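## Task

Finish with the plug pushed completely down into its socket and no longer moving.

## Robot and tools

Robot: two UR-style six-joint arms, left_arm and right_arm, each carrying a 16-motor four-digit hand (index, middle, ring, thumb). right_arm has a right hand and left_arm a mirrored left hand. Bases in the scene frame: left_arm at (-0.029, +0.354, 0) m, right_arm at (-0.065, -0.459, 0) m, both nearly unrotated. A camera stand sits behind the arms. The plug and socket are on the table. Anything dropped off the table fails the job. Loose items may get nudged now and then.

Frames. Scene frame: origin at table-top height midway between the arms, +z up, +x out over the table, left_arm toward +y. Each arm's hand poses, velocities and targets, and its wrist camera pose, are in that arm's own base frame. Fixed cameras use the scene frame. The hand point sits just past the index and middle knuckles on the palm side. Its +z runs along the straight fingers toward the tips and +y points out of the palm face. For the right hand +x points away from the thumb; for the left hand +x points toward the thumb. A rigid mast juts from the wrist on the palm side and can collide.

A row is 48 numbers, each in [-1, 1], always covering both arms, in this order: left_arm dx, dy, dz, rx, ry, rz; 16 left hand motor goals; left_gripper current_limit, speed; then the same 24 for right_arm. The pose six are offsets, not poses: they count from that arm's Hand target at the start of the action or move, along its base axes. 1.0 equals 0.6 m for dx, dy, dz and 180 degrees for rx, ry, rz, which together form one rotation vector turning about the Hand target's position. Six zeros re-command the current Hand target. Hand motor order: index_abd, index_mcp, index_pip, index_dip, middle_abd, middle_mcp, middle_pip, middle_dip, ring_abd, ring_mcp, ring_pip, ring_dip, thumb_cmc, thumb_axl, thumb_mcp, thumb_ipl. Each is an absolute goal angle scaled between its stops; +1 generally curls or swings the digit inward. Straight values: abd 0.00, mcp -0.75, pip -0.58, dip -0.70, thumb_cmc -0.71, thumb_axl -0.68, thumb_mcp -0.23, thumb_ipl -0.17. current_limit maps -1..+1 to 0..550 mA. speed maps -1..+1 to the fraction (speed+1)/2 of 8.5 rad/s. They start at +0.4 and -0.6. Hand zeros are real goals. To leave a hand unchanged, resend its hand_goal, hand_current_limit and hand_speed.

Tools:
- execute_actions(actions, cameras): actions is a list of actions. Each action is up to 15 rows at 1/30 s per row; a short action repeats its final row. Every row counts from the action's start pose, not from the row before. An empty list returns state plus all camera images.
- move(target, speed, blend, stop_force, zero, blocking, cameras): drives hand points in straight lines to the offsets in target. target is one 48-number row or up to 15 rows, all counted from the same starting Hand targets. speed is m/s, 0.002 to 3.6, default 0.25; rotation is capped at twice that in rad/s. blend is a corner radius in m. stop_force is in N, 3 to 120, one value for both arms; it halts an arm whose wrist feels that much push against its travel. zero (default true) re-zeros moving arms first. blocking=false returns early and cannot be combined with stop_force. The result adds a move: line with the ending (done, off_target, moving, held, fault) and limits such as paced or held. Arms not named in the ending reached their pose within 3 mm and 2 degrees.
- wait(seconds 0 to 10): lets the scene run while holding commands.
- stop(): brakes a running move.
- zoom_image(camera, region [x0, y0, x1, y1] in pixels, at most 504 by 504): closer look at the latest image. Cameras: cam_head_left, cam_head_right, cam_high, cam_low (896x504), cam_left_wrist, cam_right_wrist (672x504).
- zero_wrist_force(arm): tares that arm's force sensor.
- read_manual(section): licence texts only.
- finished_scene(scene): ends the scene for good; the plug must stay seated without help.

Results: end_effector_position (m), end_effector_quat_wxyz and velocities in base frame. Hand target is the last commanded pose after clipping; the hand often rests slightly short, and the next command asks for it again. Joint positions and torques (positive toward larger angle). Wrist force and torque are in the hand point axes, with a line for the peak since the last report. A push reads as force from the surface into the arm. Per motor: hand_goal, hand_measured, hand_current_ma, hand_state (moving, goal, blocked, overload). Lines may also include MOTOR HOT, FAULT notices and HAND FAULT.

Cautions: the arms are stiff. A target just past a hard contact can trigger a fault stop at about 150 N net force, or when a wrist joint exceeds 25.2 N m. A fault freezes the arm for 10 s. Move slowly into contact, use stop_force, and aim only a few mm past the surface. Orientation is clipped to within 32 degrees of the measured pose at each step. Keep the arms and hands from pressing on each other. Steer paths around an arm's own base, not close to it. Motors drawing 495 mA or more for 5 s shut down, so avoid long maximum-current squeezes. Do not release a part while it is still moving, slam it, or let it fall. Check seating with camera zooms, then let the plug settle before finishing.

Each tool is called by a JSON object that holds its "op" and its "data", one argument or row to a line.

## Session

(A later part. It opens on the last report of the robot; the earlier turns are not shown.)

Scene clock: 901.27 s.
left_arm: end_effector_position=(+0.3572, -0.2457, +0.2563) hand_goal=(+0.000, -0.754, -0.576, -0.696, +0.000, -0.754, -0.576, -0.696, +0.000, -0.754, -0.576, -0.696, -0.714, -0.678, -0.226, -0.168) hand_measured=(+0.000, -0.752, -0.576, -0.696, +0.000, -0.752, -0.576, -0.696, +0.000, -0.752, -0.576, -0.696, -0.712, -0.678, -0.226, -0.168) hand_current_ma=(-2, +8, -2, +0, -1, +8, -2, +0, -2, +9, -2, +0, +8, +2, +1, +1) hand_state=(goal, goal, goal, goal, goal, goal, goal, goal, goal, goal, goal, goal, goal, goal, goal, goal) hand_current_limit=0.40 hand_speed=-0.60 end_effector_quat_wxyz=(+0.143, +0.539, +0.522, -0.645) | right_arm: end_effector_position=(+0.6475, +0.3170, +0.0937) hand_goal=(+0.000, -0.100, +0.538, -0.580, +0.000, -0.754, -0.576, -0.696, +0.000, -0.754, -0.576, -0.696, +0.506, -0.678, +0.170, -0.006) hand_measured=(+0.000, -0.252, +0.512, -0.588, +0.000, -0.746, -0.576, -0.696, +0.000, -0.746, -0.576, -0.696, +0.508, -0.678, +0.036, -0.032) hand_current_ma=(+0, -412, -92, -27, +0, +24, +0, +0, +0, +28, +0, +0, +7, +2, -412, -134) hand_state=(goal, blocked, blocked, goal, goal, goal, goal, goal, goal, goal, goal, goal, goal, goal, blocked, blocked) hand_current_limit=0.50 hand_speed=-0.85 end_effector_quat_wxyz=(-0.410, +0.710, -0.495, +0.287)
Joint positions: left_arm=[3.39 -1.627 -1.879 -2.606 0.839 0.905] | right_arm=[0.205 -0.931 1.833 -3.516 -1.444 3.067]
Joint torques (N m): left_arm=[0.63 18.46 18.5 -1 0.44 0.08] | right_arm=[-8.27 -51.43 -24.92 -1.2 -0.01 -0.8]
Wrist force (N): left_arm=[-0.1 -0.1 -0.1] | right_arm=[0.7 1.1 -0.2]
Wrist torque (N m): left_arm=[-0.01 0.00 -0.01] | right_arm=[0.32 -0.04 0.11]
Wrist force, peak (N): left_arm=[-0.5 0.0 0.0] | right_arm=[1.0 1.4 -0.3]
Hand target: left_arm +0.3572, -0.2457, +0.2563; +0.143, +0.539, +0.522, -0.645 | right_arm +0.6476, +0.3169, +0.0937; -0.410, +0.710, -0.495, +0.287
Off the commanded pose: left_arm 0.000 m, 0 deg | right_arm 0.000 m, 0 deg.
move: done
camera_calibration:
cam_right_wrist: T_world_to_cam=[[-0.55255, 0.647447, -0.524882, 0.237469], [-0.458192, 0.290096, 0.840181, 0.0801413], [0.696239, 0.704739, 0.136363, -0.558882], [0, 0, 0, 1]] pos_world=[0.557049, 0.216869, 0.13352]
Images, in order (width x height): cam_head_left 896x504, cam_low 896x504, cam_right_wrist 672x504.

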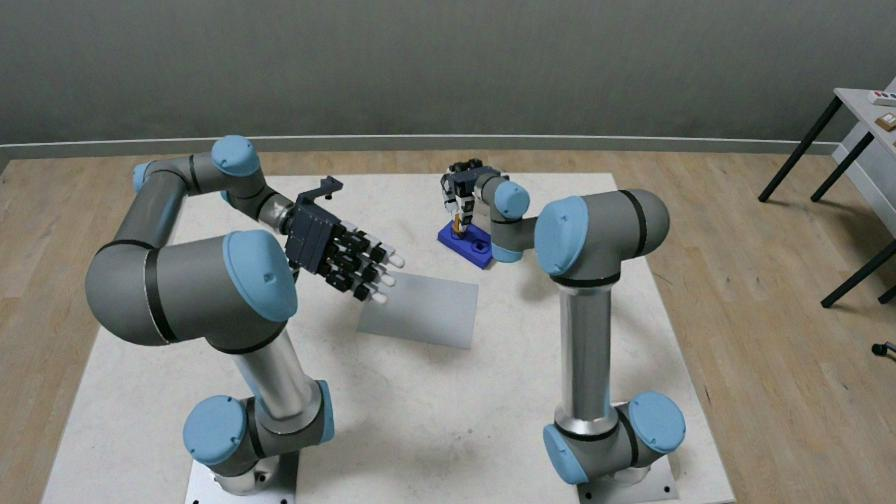

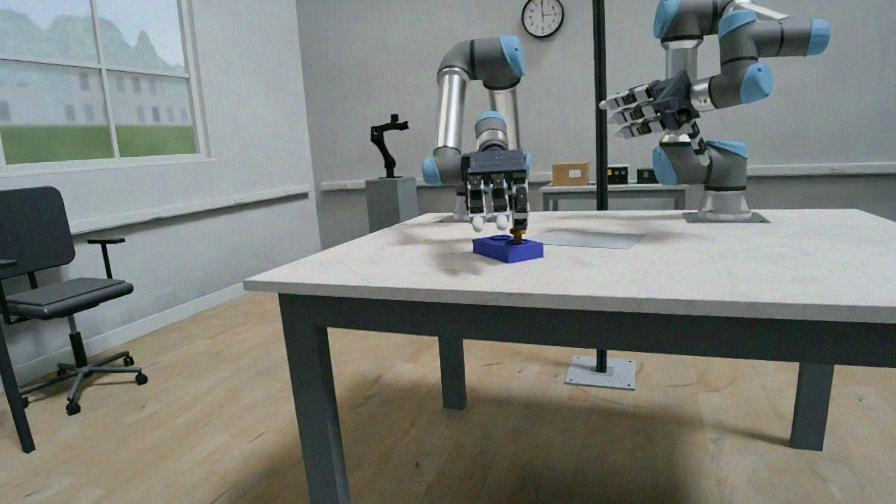

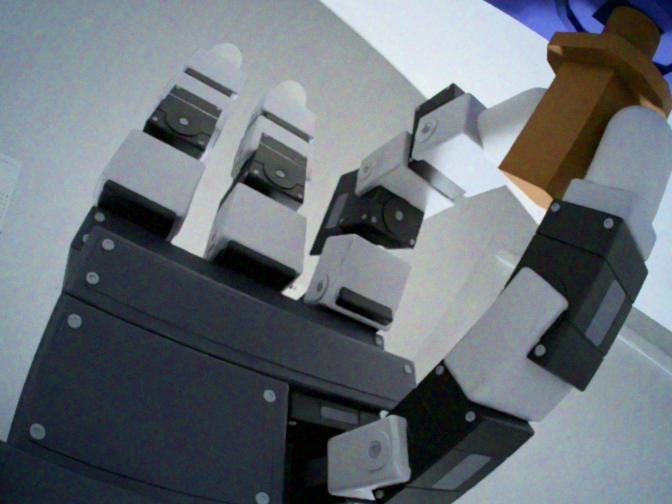

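{"op": "move", "data": {
  "target": [
    [0,0,0,0,0,0, 0,-0.754,-0.576,-0.696,0,-0.754,-0.576,-0.696,0,-0.754,-0.576,-0.696,-0.714,-0.678,-0.226,-0.168,0.4,-0.6, 0,0,0.01,0,0,0, 0,-0.10,0.539,-0.580,0,-0.754,-0.576,-0.696,0,-0.754,-0.576,-0.696,0.506,-0.678,0.17,-0.005,0.5,-0.85],
    [0,0,0,0,0,0, 0,-0.754,-0.576,-0.696,0,-0.754,-0.576,-0.696,0,-0.754,-0.576,-0.696,-0.714,-0.678,-0.226,-0.168,0.4,-0.6, -0.0093,-0.0238,0.0117,0,0,-0.1111, 0,-0.10,0.539,-0.580,0,-0.754,-0.576,-0.696,0,-0.754,-0.576,-0.696,0.506,-0.678,0.17,-0.005,0.5,-0.85]
  ],
  "speed": 0.15,
  "blend": [0.002,0],
  "cameras": ["cam_head_left","cam_head_right","cam_low","cam_right_wrist"]
}}

{"op": "zoom_image", "data": {
  "camera": "cam_head_left",
  "region": [440, 200, 510, 260]
}}

{"op": "zoom_image", "data": {
  "camera": "cam_head_right",
  "region": [440, 200, 510, 260]
}}

{"op": "zoom_image", "data": {
  "camera": "cam_right_wrist",
  "region": [492, 0, 672, 210]
}}

{"op": "zoom_image", "data": {
  "camera": "cam_low",
  "region": [480, 200, 550, 260]
}}

Scene clock: 923.67 s.
left_arm: end_effector_position=(+0.3572, -0.2457, +0.2563) hand_goal=(+0.000, -0.754, -0.576, -0.696, +0.000, -0.754, -0.576, -0.696, +0.000, -0.754, -0.576, -0.696, -0.714, -0.678, -0.226, -0.168) hand_measured=(+0.000, -0.752, -0.576, -0.696, +0.000, -0.752, -0.576, -0.696, +0.000, -0.752, -0.576, -0.696, -0.712, -0.678, -0.226, -0.168) hand_current_ma=(-2, +8, -2, +0, -1, +8, -2, +0, -2, +9, -2, +0, +8, +2, +1, +1) hand_state=(goal, goal, goal, goal, goal, goal, goal, goal, goal, goal, goal, goal, goal, goal, goal, goal) hand_current_limit=0.40 hand_speed=-0.60 end_effector_quat_wxyz=(+0.143, +0.539, +0.522, -0.645) | right_arm: end_effector_position=(+0.6420, +0.3027, +0.1008) hand_goal=(+0.000, -0.100, +0.538, -0.580, +0.000, -0.754, -0.576, -0.696, +0.000, -0.754, -0.576, -0.696, +0.506, -0.678, +0.170, -0.006) hand_measured=(+0.000, -0.252, +0.512, -0.588, +0.000, -0.746, -0.576, -0.696, +0.000, -0.746, -0.576, -0.696, +0.508, -0.678, +0.036, -0.032) hand_current_ma=(+0, -412, -92, -27, +0, +25, +0, +0, +0, +28, +0, +0, +7, +2, -412, -134) hand_state=(goal, blocked, blocked, goal, goal, goal, goal, goal, goal, goal, goal, goal, goal, goal, blocked, blocked) hand_current_limit=0.50 hand_speed=-0.85 end_effector_quat_wxyz=(-0.354, +0.613, -0.611, +0.354)
Joint positions: left_arm=[3.39 -1.627 -1.879 -2.606 0.839 0.905] | right_arm=[0.282 -0.952 1.843 -3.493 -1.812 3.283]
Joint torques (N m): left_arm=[-1.06 18.16 17.92 -1.14 0.38 0.08] | right_arm=[-8.42 -55.16 -26.33 -4.36 -0.27 -0.65]
Wrist force (N): left_arm=[0.0 0.0 -0.1] | right_arm=[1.6 1.3 0.0]
Wrist torque (N m): left_arm=[0.01 -0.01 0.00] | right_arm=[0.34 -0.19 0.22]
Wrist force, peak (N): left_arm=[-0.4 -0.3 0.0] | right_arm=[0.7 2.3 0.5]
Hand target: left_arm +0.3572, -0.2457, +0.2563; +0.143, +0.539, +0.522, -0.645 | right_arm +0.6420, +0.3027, +0.1007; -0.354, +0.613, -0.611, +0.354
Off the commanded pose: left_arm 0.000 m, 0 deg | right_arm 0.000 m, 0 deg.
move: done
camera_calibration:
cam_right_wrist: T_world_to_cam=[[-0.297805, 0.797364, -0.524903, 0.0384805], [-0.331474, 0.429268, 0.840151, -0.047583], [0.89523, 0.424193, 0.136467, -0.588748], [0, 0, 0, 1]] pos_world=[0.522752, 0.239486, 0.14052]
Images, in order (width x height): cam_head_left 896x504, cam_head_right 896x504, cam_low 896x504, cam_right_wrist 672x504.

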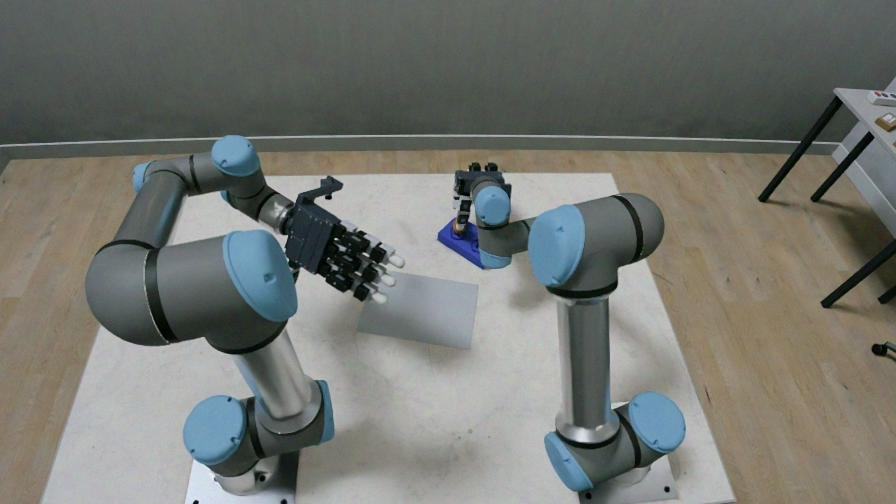

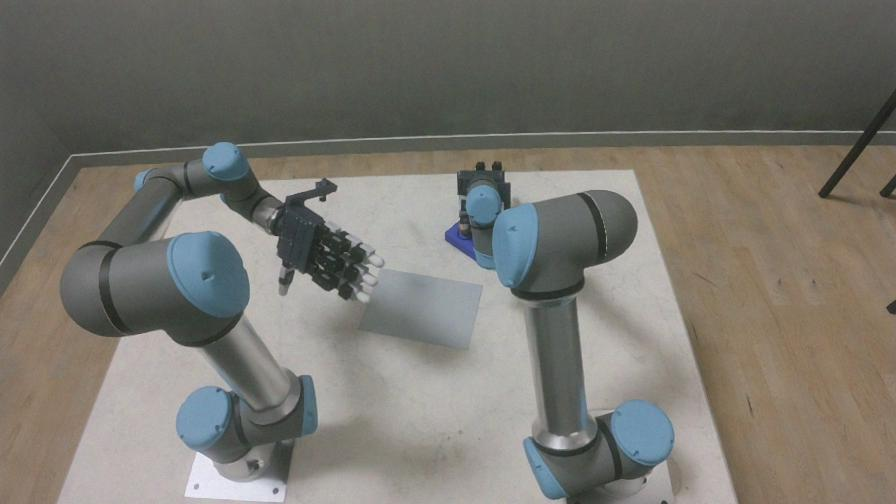

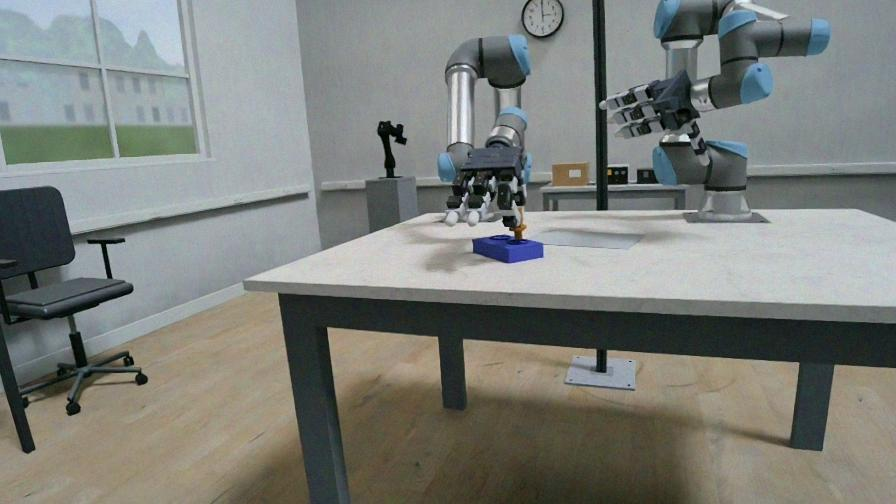

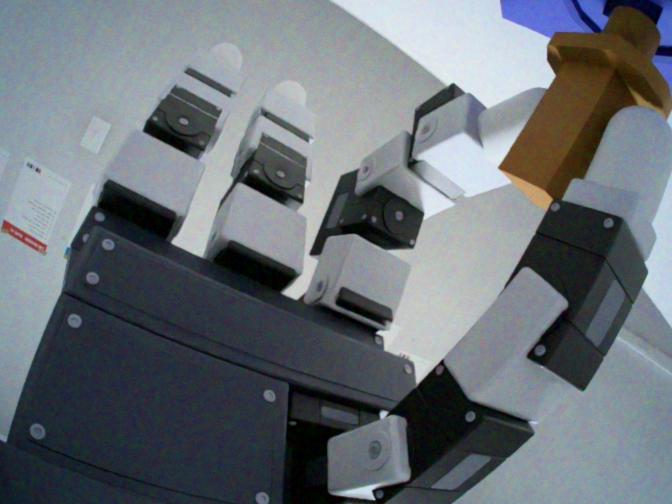

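Scaled by 7.200 from the camera's 896x504 image, which has a finer 1280x720 frame.

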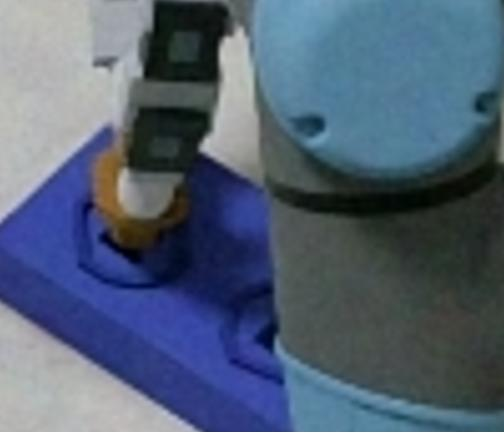

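Scaled by 7.200 from the camera's 896x504 image, which has a finer 1280x720 frame.

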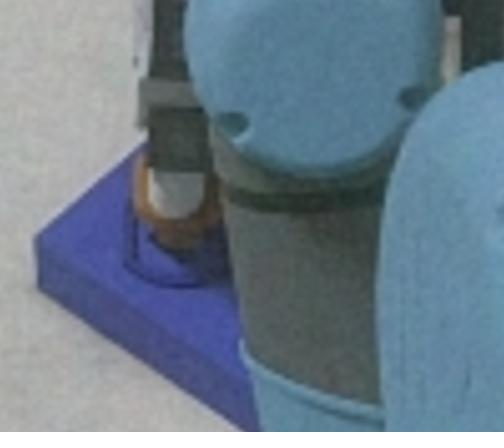

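Scaled by 2.400 from the camera's 672x504 image, which has a finer 960x720 frame.

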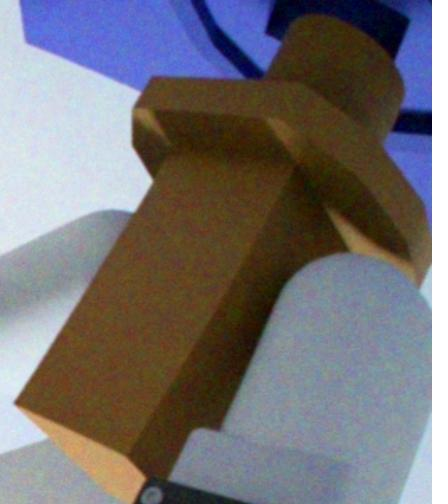

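Scaled by 7.200 from the camera's 896x504 image, which has a finer 1280x720 frame.

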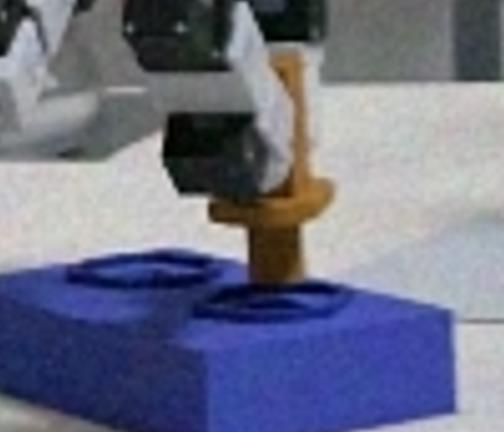

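{"op": "zoom_image", "data": {
  "camera": "cam_right_wrist",
  "region": [572, 0, 672, 75]
}}

{"op": "zoom_image", "data": {
  "camera": "cam_low",
  "region": [500, 215, 540, 250]
}}

Scaled by 5.040 from the camera's 672x504 image, which has a finer 960x720 frame.

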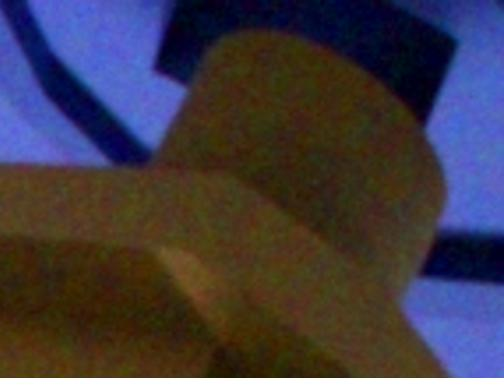

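Scaled by 12.600 from the camera's 896x504 image, which has a finer 1280x720 frame.

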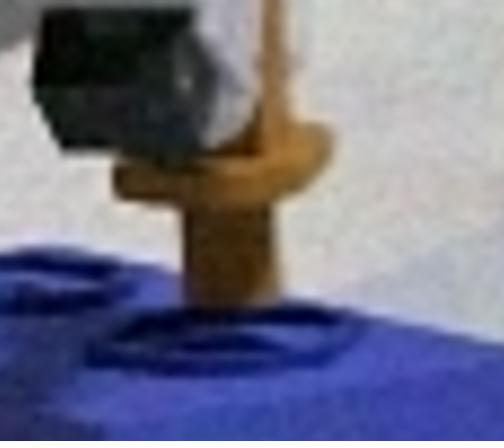

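{"op": "move", "data": {
  "target": [0,0,0,0,0,0, 0,-0.754,-0.576,-0.696,0,-0.754,-0.576,-0.696,0,-0.754,-0.576,-0.696,-0.714,-0.678,-0.226,-0.168,0.4,-0.6, 0.0075,0,0,0,0,0, 0,-0.10,0.539,-0.580,0,-0.754,-0.576,-0.696,0,-0.754,-0.576,-0.696,0.506,-0.678,0.17,-0.005,0.5,-0.85],
  "speed": 0.1
}}

{"op": "move", "data": {
  "target": [0,0,0,0,0,0, 0,-0.754,-0.576,-0.696,0,-0.754,-0.576,-0.696,0,-0.754,-0.576,-0.696,-0.714,-0.678,-0.226,-0.168,0.4,-0.6, 0,0,-0.045,0,0,0, 0,-0.10,0.539,-0.580,0,-0.754,-0.576,-0.696,0,-0.754,-0.576,-0.696,0.506,-0.678,0.17,-0.005,0.5,-0.85],
  "speed": 0.02,
  "stop_force": 3,
  "cameras": ["cam_head_left","cam_low","cam_right_wrist"]
}}

{"op": "zoom_image", "data": {
  "camera": "cam_right_wrist",
  "region": [532, 0, 672, 105]
}}

{"op": "zoom_image", "data": {
  "camera": "cam_low",
  "region": [500, 215, 540, 250]
}}

Scene clock: 1035.50 s.
left_arm: end_effector_position=(+0.3572, -0.2457, +0.2563) hand_goal=(+0.000, -0.754, -0.576, -0.696, +0.000, -0.754, -0.576, -0.696, +0.000, -0.754, -0.576, -0.696, -0.714, -0.678, -0.226, -0.168) hand_measured=(+0.000, -0.752, -0.576, -0.696, +0.000, -0.752, -0.576, -0.696, +0.000, -0.752, -0.576, -0.696, -0.712, -0.678, -0.226, -0.168) hand_current_ma=(-2, +8, -2, +0, -1, +8, -2, +0, -2, +9, -2, +0, +8, +2, +1, +1) hand_state=(goal, goal, goal, goal, goal, goal, goal, goal, goal, goal, goal, goal, goal, goal, goal, goal) hand_current_limit=0.40 hand_speed=-0.60 end_effector_quat_wxyz=(+0.143, +0.539, +0.522, -0.645) | right_arm: end_effector_position=(+0.6466, +0.3027, +0.1007) hand_goal=(+0.000, -0.100, +0.538, -0.580, +0.000, -0.754, -0.576, -0.696, +0.000, -0.754, -0.576, -0.696, +0.506, -0.678, +0.170, -0.006) hand_measured=(+0.000, -0.252, +0.512, -0.588, +0.000, -0.746, -0.576, -0.696, +0.000, -0.746, -0.576, -0.696, +0.508, -0.678, +0.036, -0.032) hand_current_ma=(+0, -412, -92, -27, +0, +25, +0, +0, +0, +28, +0, +0, +7, +2, -412, -134) hand_state=(goal, blocked, blocked, goal, goal, goal, goal, goal, goal, goal, goal, goal, goal, goal, blocked, blocked) hand_current_limit=0.50 hand_speed=-0.85 end_effector_quat_wxyz=(-0.354, +0.613, -0.611, +0.354)
Joint positions: left_arm=[3.39 -1.627 -1.879 -2.606 0.839 0.905] | right_arm=[0.28 -0.945 1.831 -3.487 -1.811 3.282]
Joint torques (N m): left_arm=[-1.61 20.03 19.24 -1.41 0.56 0.07] | right_arm=[-5.58 -39.53 -17.35 -2.42 1.11 -1.37]
Wrist force (N): left_arm=[-0.1 0.1 0.0] | right_arm=[1.4 1.0 0.4]
Wrist torque (N m): left_arm=[0.02 0.02 -0.01] | right_arm=[0.25 -0.17 0.19]
Wrist force, peak (N): left_arm=[-0.4 -0.2 0.1] | right_arm=[1.5 1.4 0.2]
Hand target: left_arm +0.3572, -0.2457, +0.2563; +0.143, +0.539, +0.522, -0.645 | right_arm +0.6465, +0.3027, +0.1007; -0.354, +0.613, -0.611, +0.354
Off the commanded pose: left_arm 0.000 m, 0 deg | right_arm 0.000 m, 0 deg.
move: done

Scene clock: 1038.10 s.
left_arm: end_effector_position=(+0.3572, -0.2457, +0.2563) hand_goal=(+0.000, -0.754, -0.576, -0.696, +0.000, -0.754, -0.576, -0.696, +0.000, -0.754, -0.576, -0.696, -0.714, -0.678, -0.226, -0.168) hand_measured=(+0.000, -0.752, -0.576, -0.696, +0.000, -0.752, -0.576, -0.696, +0.000, -0.752, -0.576, -0.696, -0.712, -0.678, -0.226, -0.168) hand_current_ma=(-2, +8, -2, +0, -1, +8, -2, +0, -2, +9, -2, +0, +8, +2, +1, +1) hand_state=(goal, goal, goal, goal, goal, goal, goal, goal, goal, goal, goal, goal, goal, goal, goal, goal) hand_current_limit=0.40 hand_speed=-0.60 end_effector_quat_wxyz=(+0.143, +0.539, +0.522, -0.645) | right_arm: end_effector_position=(+0.6465, +0.3026, +0.0755) hand_goal=(+0.000, -0.100, +0.538, -0.580, +0.000, -0.754, -0.576, -0.696, +0.000, -0.754, -0.576, -0.696, +0.506, -0.678, +0.170, -0.006) hand_measured=(-0.002, -0.242, +0.508, -0.590, +0.000, -0.746, -0.576, -0.696, +0.000, -0.746, -0.576, -0.696, +0.508, -0.678, +0.036, -0.040) hand_current_ma=(-2, -413, -108, -32, +0, +25, +0, +0, +0, +28, +0, +0, +4, +1, -413, -176) hand_state=(goal, blocked, blocked, goal, goal, goal, goal, goal, goal, goal, goal, goal, goal, goal, blocked, blocked) hand_current_limit=0.50 hand_speed=-0.85 end_effector_quat_wxyz=(-0.354, +0.613, -0.611, +0.354)
Joint positions: left_arm=[3.39 -1.627 -1.879 -2.606 0.839 0.905] | right_arm=[0.28 -0.897 1.835 -3.54 -1.811 3.282]
Joint torques (N m): left_arm=[0.81 19.66 17.72 -1.04 0.48 0.07] | right_arm=[3.25 -62.37 -27.98 -4.16 -1.26 0.68]
Wrist force (N): left_arm=[0.0 -0.1 0.0] | right_arm=[1.2 0.8 0.2]
Wrist torque (N m): left_arm=[-0.01 0.00 0.00] | right_arm=[0.26 -0.15 0.17]
Wrist force, peak (N): left_arm=[-0.4 -0.1 -0.1] | right_arm=[0.2 -1.5 -3.6]
Hand target: left_arm +0.3572, -0.2457, +0.2563; +0.143, +0.539, +0.522, -0.645 | right_arm +0.6465, +0.3026, +0.0756; -0.354, +0.613, -0.611, +0.354 (not the last commanded pose)
Off the commanded pose: left_arm 0.000 m, 0 deg | right_arm 0.002 m, 0 deg.
move: contact (right_arm)
camera_calibration:
cam_right_wrist: T_world_to_cam=[[-0.297549, 0.797458, -0.524905, 0.0264351], [-0.331344, 0.429373, 0.840149, -0.0250134], [0.895364, 0.423909, 0.136473, -0.589341], [0, 0, 0, 1]] pos_world=[0.527252, 0.239486, 0.11532]
Images, in order (width x height): cam_head_left 896x504, cam_low 896x504, cam_right_wrist 672x504.

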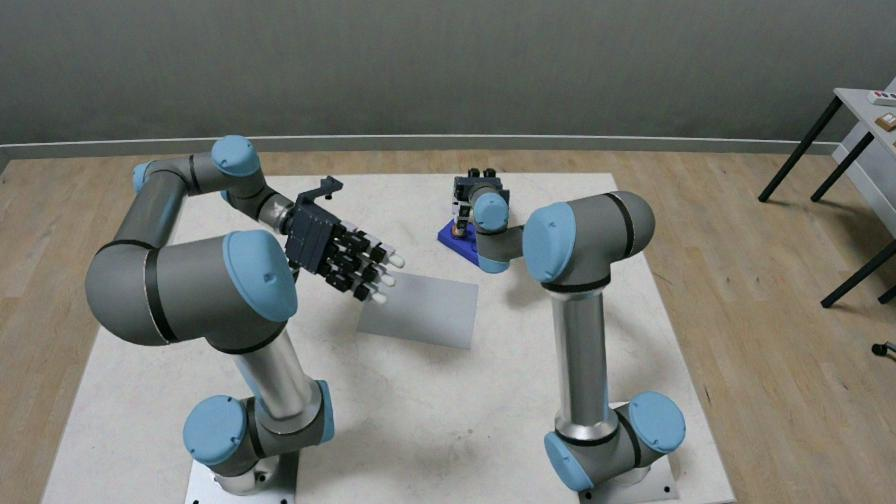

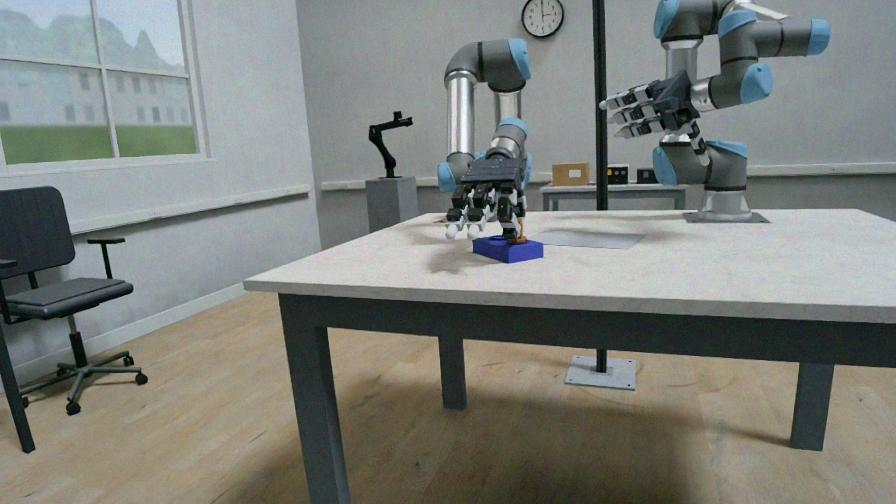

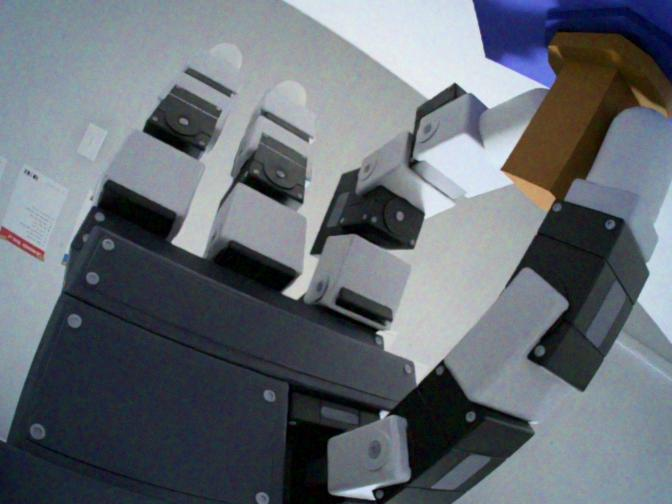

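Scaled by 3.600 from the camera's 672x504 image, which has a finer 960x720 frame.

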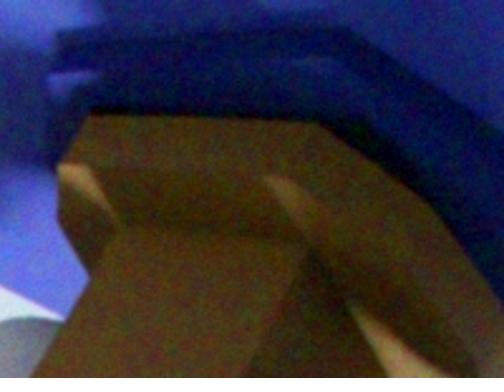

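Scaled by 12.600 from the camera's 896x504 image, which has a finer 1280x720 frame.

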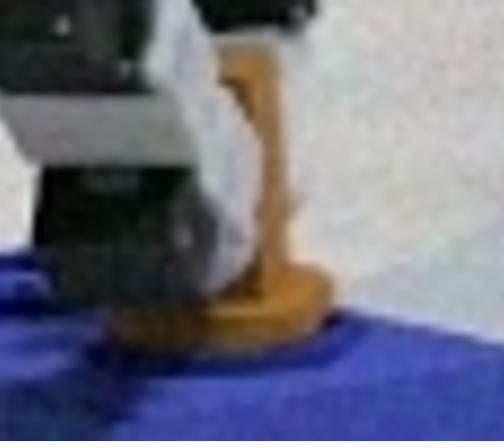

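{"op": "move", "data": {
  "target": [
    [0,0,0,0,0,0, 0,-0.754,-0.576,-0.696,0,-0.754,-0.576,-0.696,0,-0.754,-0.576,-0.696,-0.714,-0.678,-0.226,-0.168,0.4,-0.6, 0,0,-0.0042,0,0,0, 0,-0.10,0.539,-0.580,0,-0.754,-0.576,-0.696,0,-0.754,-0.576,-0.696,0.506,-0.678,0.17,-0.005,0.5,-0.85],
    [0,0,0,0,0,0, 0,-0.754,-0.576,-0.696,0,-0.754,-0.576,-0.696,0,-0.754,-0.576,-0.696,-0.714,-0.678,-0.226,-0.168,0.4,-0.6, 0.0020,0.0033,-0.0042,0,0,0.0167, 0,-0.10,0.539,-0.580,0,-0.754,-0.576,-0.696,0,-0.754,-0.576,-0.696,0.506,-0.678,0.17,-0.005,0.5,-0.85],
    [0,0,0,0,0,0, 0,-0.754,-0.576,-0.696,0,-0.754,-0.576,-0.696,0,-0.754,-0.576,-0.696,-0.714,-0.678,-0.226,-0.168,0.4,-0.6, -0.0027,-0.0044,-0.0042,0,0,-0.0222, 0,-0.10,0.539,-0.580,0,-0.754,-0.576,-0.696,0,-0.754,-0.576,-0.696,0.506,-0.678,0.17,-0.005,0.5,-0.85],
    [0,0,0,0,0,0, 0,-0.754,-0.576,-0.696,0,-0.754,-0.576,-0.696,0,-0.754,-0.576,-0.696,-0.714,-0.678,-0.226,-0.168,0.4,-0.6, 0,0,-0.0042,0,0,0, 0,-0.10,0.539,-0.580,0,-0.754,-0.576,-0.696,0,-0.754,-0.576,-0.696,0.506,-0.678,0.17,-0.005,0.5,-0.85]
  ],
  "speed": 0.04,
  "blend": [0.0005,0.0005,0.0005,0],
  "cameras": ["cam_low","cam_right_wrist"]
}}

{"op": "zoom_image", "data": {
  "camera": "cam_right_wrist",
  "region": [492, 0, 672, 210]
}}

{"op": "zoom_image", "data": {
  "camera": "cam_low",
  "region": [500, 215, 540, 250]
}}

Scene clock: 1085.27 s.
left_arm: end_effector_position=(+0.3572, -0.2457, +0.2563) hand_goal=(+0.000, -0.754, -0.576, -0.696, +0.000, -0.754, -0.576, -0.696, +0.000, -0.754, -0.576, -0.696, -0.714, -0.678, -0.226, -0.168) hand_measured=(+0.000, -0.752, -0.576, -0.696, +0.000, -0.752, -0.576, -0.696, +0.000, -0.752, -0.576, -0.696, -0.712, -0.678, -0.226, -0.168) hand_current_ma=(-2, +8, -2, +0, -1, +8, -2, +0, -2, +9, -2, +0, +8, +2, +1, +1) hand_state=(goal, goal, goal, goal, goal, goal, goal, goal, goal, goal, goal, goal, goal, goal, goal, goal) hand_current_limit=0.40 hand_speed=-0.60 end_effector_quat_wxyz=(+0.143, +0.539, +0.522, -0.645) | right_arm: end_effector_position=(+0.6466, +0.3026, +0.0731) hand_goal=(+0.000, -0.100, +0.538, -0.580, +0.000, -0.754, -0.576, -0.696, +0.000, -0.754, -0.576, -0.696, +0.506, -0.678, +0.170, -0.006) hand_measured=(-0.002, -0.228, +0.506, -0.592, +0.000, -0.746, -0.576, -0.696, +0.000, -0.746, -0.576, -0.696, +0.508, -0.678, +0.028, -0.044) hand_current_ma=(-3, -413, -117, -38, +0, +25, +0, +0, +0, +28, +0, +0, +5, -3, -412, -200) hand_state=(goal, blocked, blocked, goal, goal, goal, goal, goal, goal, goal, goal, goal, goal, goal, blocked, blocked) hand_current_limit=0.50 hand_speed=-0.85 end_effector_quat_wxyz=(-0.354, +0.613, -0.611, +0.354) end_effector_velocity=(+0.000, -0.001, +0.000) end_effector_angular_velocity=(+0.000, +0.001, -0.007)
Joint positions: left_arm=[3.39 -1.627 -1.879 -2.606 0.839 0.905] | right_arm=[0.28 -0.892 1.835 -3.545 -1.81 3.282]
Joint velocities: left_arm=[within noise] | right_arm=[0 0 0.001 0.001 -0.006 0.005]
Joint torques (N m): left_arm=[0.08 19.4 17.92 -1.38 0.55 0.43] | right_arm=[3.07 -33.43 -3.39 -2.75 -1.94 1.81]
Wrist force (N): left_arm=[0.0 -0.1 0.2] | right_arm=[1.3 1.3 0.1]
Wrist torque (N m): left_arm=[-0.04 0.00 0.01] | right_arm=[0.30 -0.13 0.16]
Wrist force, peak (N): left_arm=[-0.5 -0.1 -0.2] | right_arm=[0.1 -4.1 -4.8]
Hand target: left_arm +0.3572, -0.2457, +0.2563; +0.143, +0.539, +0.522, -0.645 | right_arm +0.6465, +0.3026, +0.0730; -0.354, +0.613, -0.611, +0.354
Off the commanded pose: left_arm 0.000 m, 0 deg | right_arm 0.000 m, 0 deg.
move: done
camera_calibration:
cam_right_wrist: T_world_to_cam=[[-0.297795, 0.797351, -0.524928, 0.0253609], [-0.331483, 0.429292, 0.840135, -0.0227754], [0.89523, 0.424193, 0.136468, -0.588954], [0, 0, 0, 1]] pos_world=[0.527252, 0.239386, 0.11282]
Images, in order (width x height): cam_low 896x504, cam_right_wrist 672x504.

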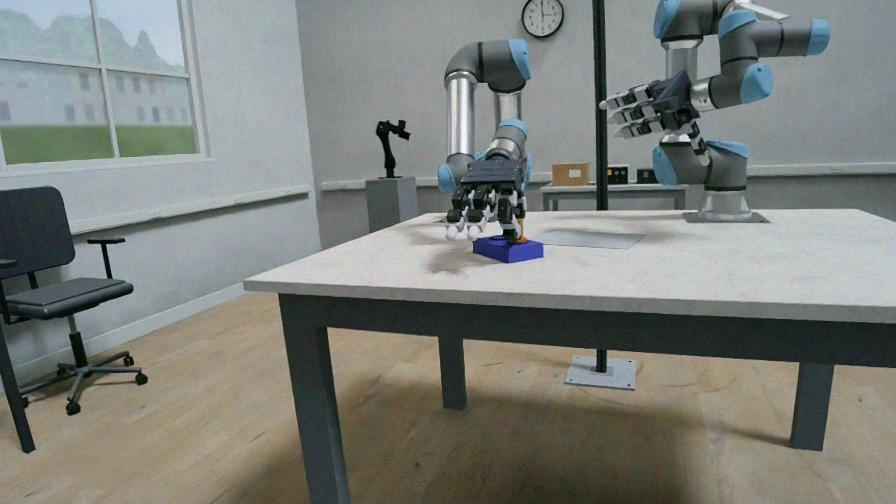

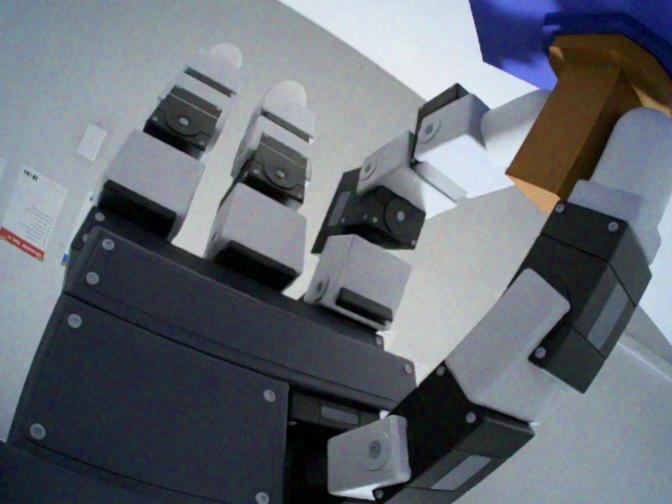

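Scaled by 2.400 from the camera's 672x504 image, which has a finer 960x720 frame.

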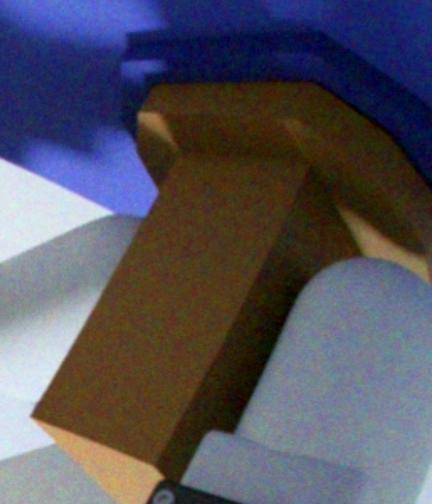

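Scaled by 12.600 from the camera's 896x504 image, which has a finer 1280x720 frame.

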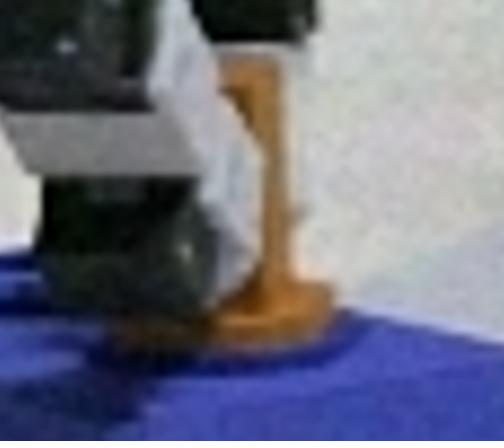

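{"op": "move", "data": {
  "target": [0,0,0,0,0,0, 0,-0.754,-0.576,-0.696,0,-0.754,-0.576,-0.696,0,-0.754,-0.576,-0.696,-0.714,-0.678,-0.226,-0.168,0.4,-0.6, 0,0,-0.0167,0,0,0, 0,-0.10,0.539,-0.580,0,-0.754,-0.576,-0.696,0,-0.754,-0.576,-0.696,0.506,-0.678,0.17,-0.005,0.5,-0.85],
  "speed": 0.01,
  "stop_force": 6,
  "zero": false,
  "cameras": ["cam_low","cam_right_wrist"]
}}

{"op": "zoom_image", "data": {
  "camera": "cam_right_wrist",
  "region": [492, 0, 672, 210]
}}

{"op": "zoom_image", "data": {
  "camera": "cam_low",
  "region": [500, 215, 540, 250]
}}

Scene clock: 1192.00 s.
left_arm: end_effector_position=(+0.3572, -0.2457, +0.2563) hand_goal=(+0.000, -0.754, -0.576, -0.696, +0.000, -0.754, -0.576, -0.696, +0.000, -0.754, -0.576, -0.696, -0.714, -0.678, -0.226, -0.168) hand_measured=(+0.000, -0.752, -0.576, -0.696, +0.000, -0.752, -0.576, -0.696, +0.000, -0.752, -0.576, -0.696, -0.712, -0.678, -0.226, -0.168) hand_current_ma=(-2, +8, -2, +0, -1, +8, -2, +0, -2, +9, -2, +0, +8, +2, +1, +1) hand_state=(goal, goal, goal, goal, goal, goal, goal, goal, goal, goal, goal, goal, goal, goal, goal, goal) hand_current_limit=0.40 hand_speed=-0.60 end_effector_quat_wxyz=(+0.143, +0.539, +0.522, -0.645) | right_arm: end_effector_position=(+0.6465, +0.3027, +0.0696) hand_goal=(+0.000, -0.100, +0.538, -0.580, +0.000, -0.754, -0.576, -0.696, +0.000, -0.754, -0.576, -0.696, +0.506, -0.678, +0.170, -0.006) hand_measured=(-0.002, -0.226, +0.510, -0.586, +0.000, -0.746, -0.576, -0.696, +0.000, -0.746, -0.576, -0.696, +0.508, -0.678, +0.028, -0.044) hand_current_ma=(-3, -413, -98, -16, +0, +25, +0, +0, +0, +28, +0, +0, +4, -3, -413, -202) hand_state=(goal, blocked, blocked, goal, goal, goal, goal, goal, goal, goal, goal, goal, goal, goal, blocked, blocked) hand_current_limit=0.50 hand_speed=-0.85 end_effector_quat_wxyz=(-0.354, +0.613, -0.611, +0.354)
Joint positions: left_arm=[3.39 -1.627 -1.879 -2.606 0.839 0.905] | right_arm=[0.28 -0.885 1.836 -3.552 -1.811 3.282]
Joint torques (N m): left_arm=[-1.09 19.53 18.15 -1.23 0.76 -0.09] | right_arm=[4.8 -62.42 -17.07 -2.86 -1.95 0.5]
Wrist force (N): left_arm=[0.1 0.1 0.0] | right_arm=[0.9 0.1 -0.7]
Wrist torque (N m): left_arm=[0.02 -0.02 0.00] | right_arm=[0.25 -0.15 0.17]
Wrist force, peak (N): left_arm=[-0.5 -0.2 0.0] | right_arm=[0.5 -4.2 -3.2]
Hand target: left_arm +0.3572, -0.2457, +0.2563; +0.143, +0.539, +0.522, -0.645 | right_arm +0.6466, +0.3027, +0.0696; -0.354, +0.613, -0.611, +0.354 (not the last commanded pose)
Off the commanded pose: left_arm 0.000 m, 0 deg | right_arm 0.007 m, 0 deg.
move: contact (right_arm)
camera_calibration:
cam_right_wrist: T_world_to_cam=[[-0.297549, 0.797458, -0.524905, 0.0232856], [-0.331344, 0.429373, 0.840149, -0.0199725], [0.895364, 0.423909, 0.136473, -0.588522], [0, 0, 0, 1]] pos_world=[0.527252, 0.239486, 0.10932]
Images, in order (width x height): cam_low 896x504, cam_right_wrist 672x504.

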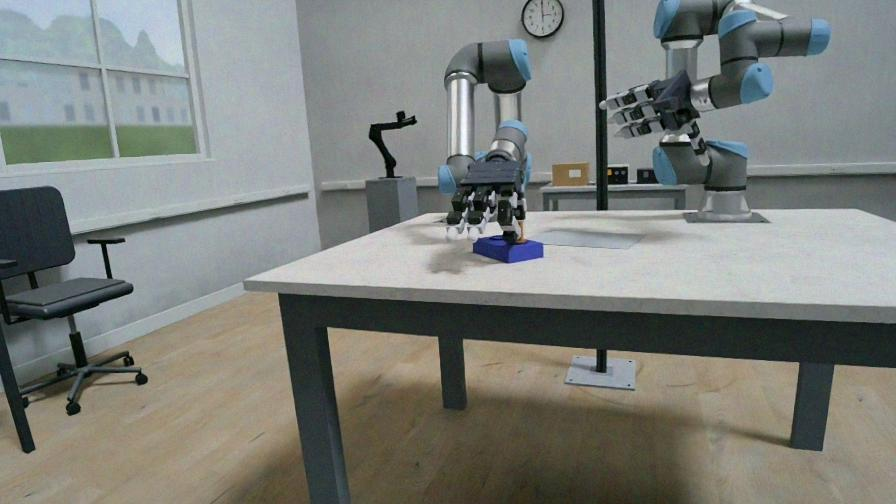

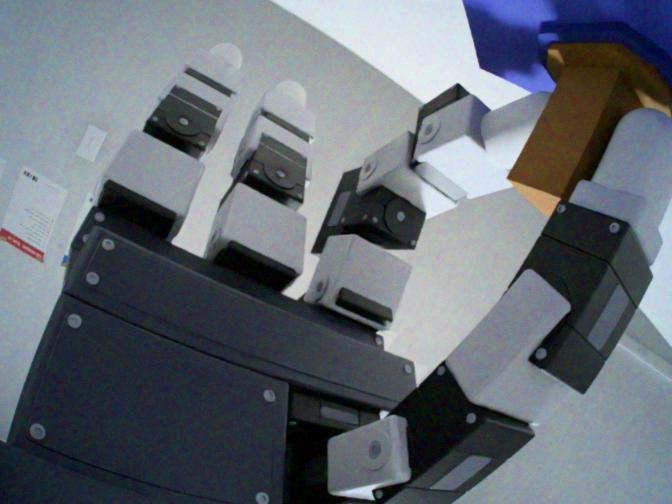

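Scaled by 2.400 from the camera's 672x504 image, which has a finer 960x720 frame.

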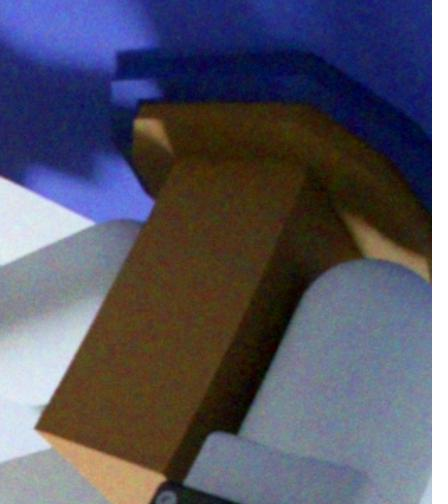

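Scaled by 12.600 from the camera's 896x504 image, which has a finer 1280x720 frame.

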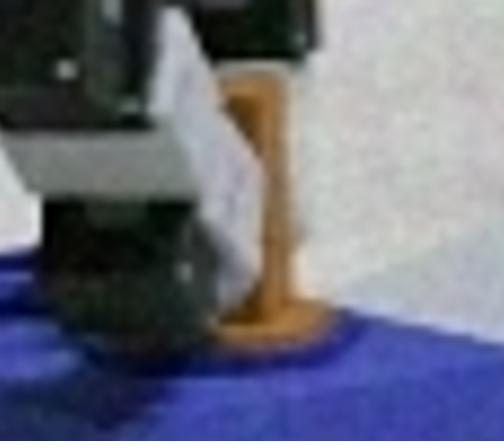

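{"op": "move", "data": {
  "target": [0,0,0,0,0,0, 0,-0.754,-0.576,-0.696,0,-0.754,-0.576,-0.696,0,-0.754,-0.576,-0.696,-0.714,-0.678,-0.226,-0.168,0.4,-0.6, 0,0,-0.0167,0,0,0, 0,-0.10,0.539,-0.580,0,-0.754,-0.576,-0.696,0,-0.754,-0.576,-0.696,0.506,-0.678,0.17,-0.005,0.5,-0.85],
  "speed": 0.01,
  "stop_force": 14,
  "zero": false,
  "cameras": ["cam_low","cam_right_wrist"]
}}

{"op": "zoom_image", "data": {
  "camera": "cam_right_wrist",
  "region": [492, 0, 672, 210]
}}

{"op": "zoom_image", "data": {
  "camera": "cam_low",
  "region": [500, 215, 540, 250]
}}

Scene clock: 1213.33 s.
left_arm: end_effector_position=(+0.3572, -0.2457, +0.2563) hand_goal=(+0.000, -0.754, -0.576, -0.696, +0.000, -0.754, -0.576, -0.696, +0.000, -0.754, -0.576, -0.696, -0.714, -0.678, -0.226, -0.168) hand_measured=(+0.000, -0.752, -0.576, -0.696, +0.000, -0.752, -0.576, -0.696, +0.000, -0.752, -0.576, -0.696, -0.712, -0.678, -0.226, -0.168) hand_current_ma=(-2, +8, -2, +0, -1, +8, -2, +0, -2, +9, -2, +0, +8, +2, +1, +1) hand_state=(goal, goal, goal, goal, goal, goal, goal, goal, goal, goal, goal, goal, goal, goal, goal, goal) hand_current_limit=0.40 hand_speed=-0.60 end_effector_quat_wxyz=(+0.143, +0.539, +0.522, -0.645) | right_arm: end_effector_position=(+0.6466, +0.3027, +0.0635) hand_goal=(+0.000, -0.100, +0.538, -0.580, +0.000, -0.754, -0.576, -0.696, +0.000, -0.754, -0.576, -0.696, +0.506, -0.678, +0.170, -0.006) hand_measured=(-0.002, -0.226, +0.536, -0.570, +0.000, -0.746, -0.576, -0.696, +0.000, -0.746, -0.576, -0.696, +0.508, -0.678, +0.018, -0.044) hand_current_ma=(-3, -412, -4, +29, +0, +25, +0, +0, +0, +28, +0, +0, +4, -3, -412, -202) hand_state=(goal, blocked, goal, goal, goal, goal, goal, goal, goal, goal, goal, goal, goal, goal, blocked, blocked) hand_current_limit=0.50 hand_speed=-0.85 end_effector_quat_wxyz=(-0.354, +0.613, -0.611, +0.354)
Joint positions: left_arm=[3.39 -1.627 -1.879 -2.606 0.839 0.905] | right_arm=[0.28 -0.873 1.836 -3.565 -1.811 3.282]
Joint torques (N m): left_arm=[-0.33 18.04 17.66 -1.55 0.62 0.14] | right_arm=[0.06 -56.19 -2.17 -0.37 -1.68 -1.58]
Wrist force (N): left_arm=[-0.1 0.0 -0.1] | right_arm=[1.7 -9.7 -4.5]
Wrist torque (N m): left_arm=[0.01 0.01 -0.01] | right_arm=[-0.51 -0.27 0.28]
Wrist force, peak (N): left_arm=[-0.3 -0.2 -0.2] | right_arm=[2.0 -16.9 -7.9]
Hand target: left_arm +0.3572, -0.2457, +0.2563; +0.143, +0.539, +0.522, -0.645 | right_arm +0.6466, +0.3027, +0.0635; -0.354, +0.613, -0.611, +0.354 (not the last commanded pose)
Off the commanded pose: left_arm 0.000 m, 0 deg | right_arm 0.004 m, 0 deg.
move: contact (right_arm)
camera_calibration:
cam_right_wrist: T_world_to_cam=[[-0.297462, 0.797512, -0.524873, 0.0200218], [-0.331487, 0.429285, 0.840137, -0.0147495], [0.895339, 0.423897, 0.136669, -0.587694], [0, 0, 0, 1]] pos_world=[0.527252, 0.239486, 0.10322]
Images, in order (width x height): cam_low 896x504, cam_right_wrist 672x504.

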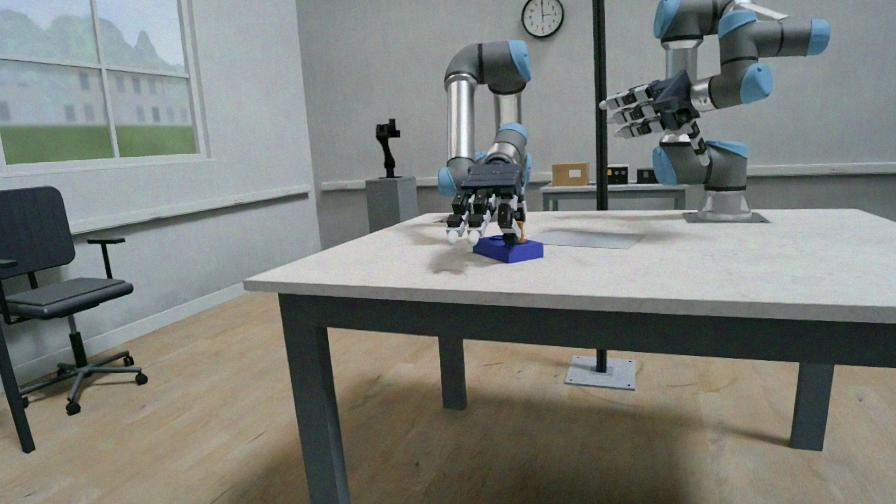

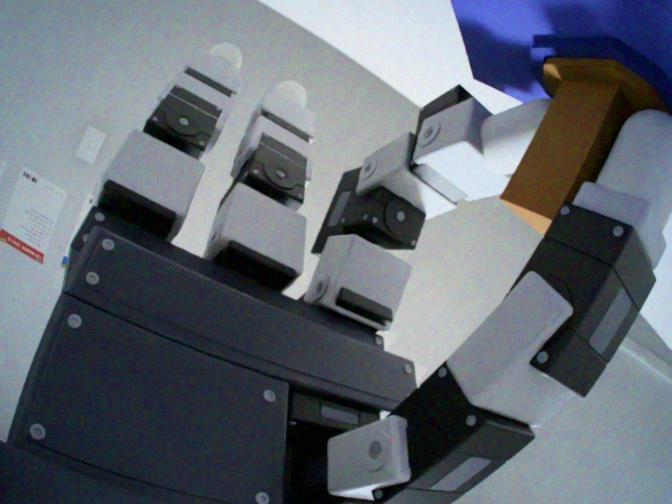

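Scaled by 2.400 from the camera's 672x504 image, which has a finer 960x720 frame.

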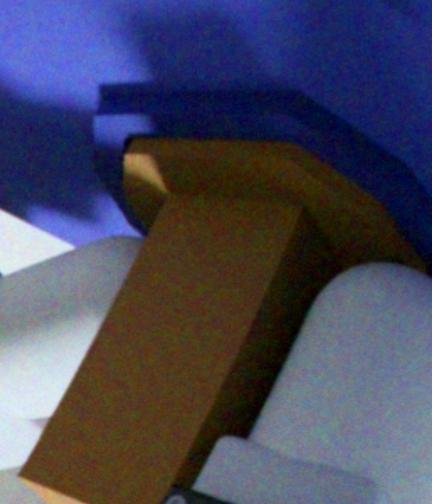

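Scaled by 12.600 from the camera's 896x504 image, which has a finer 1280x720 frame.

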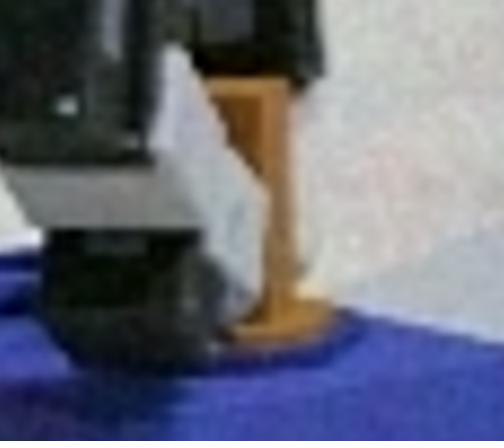

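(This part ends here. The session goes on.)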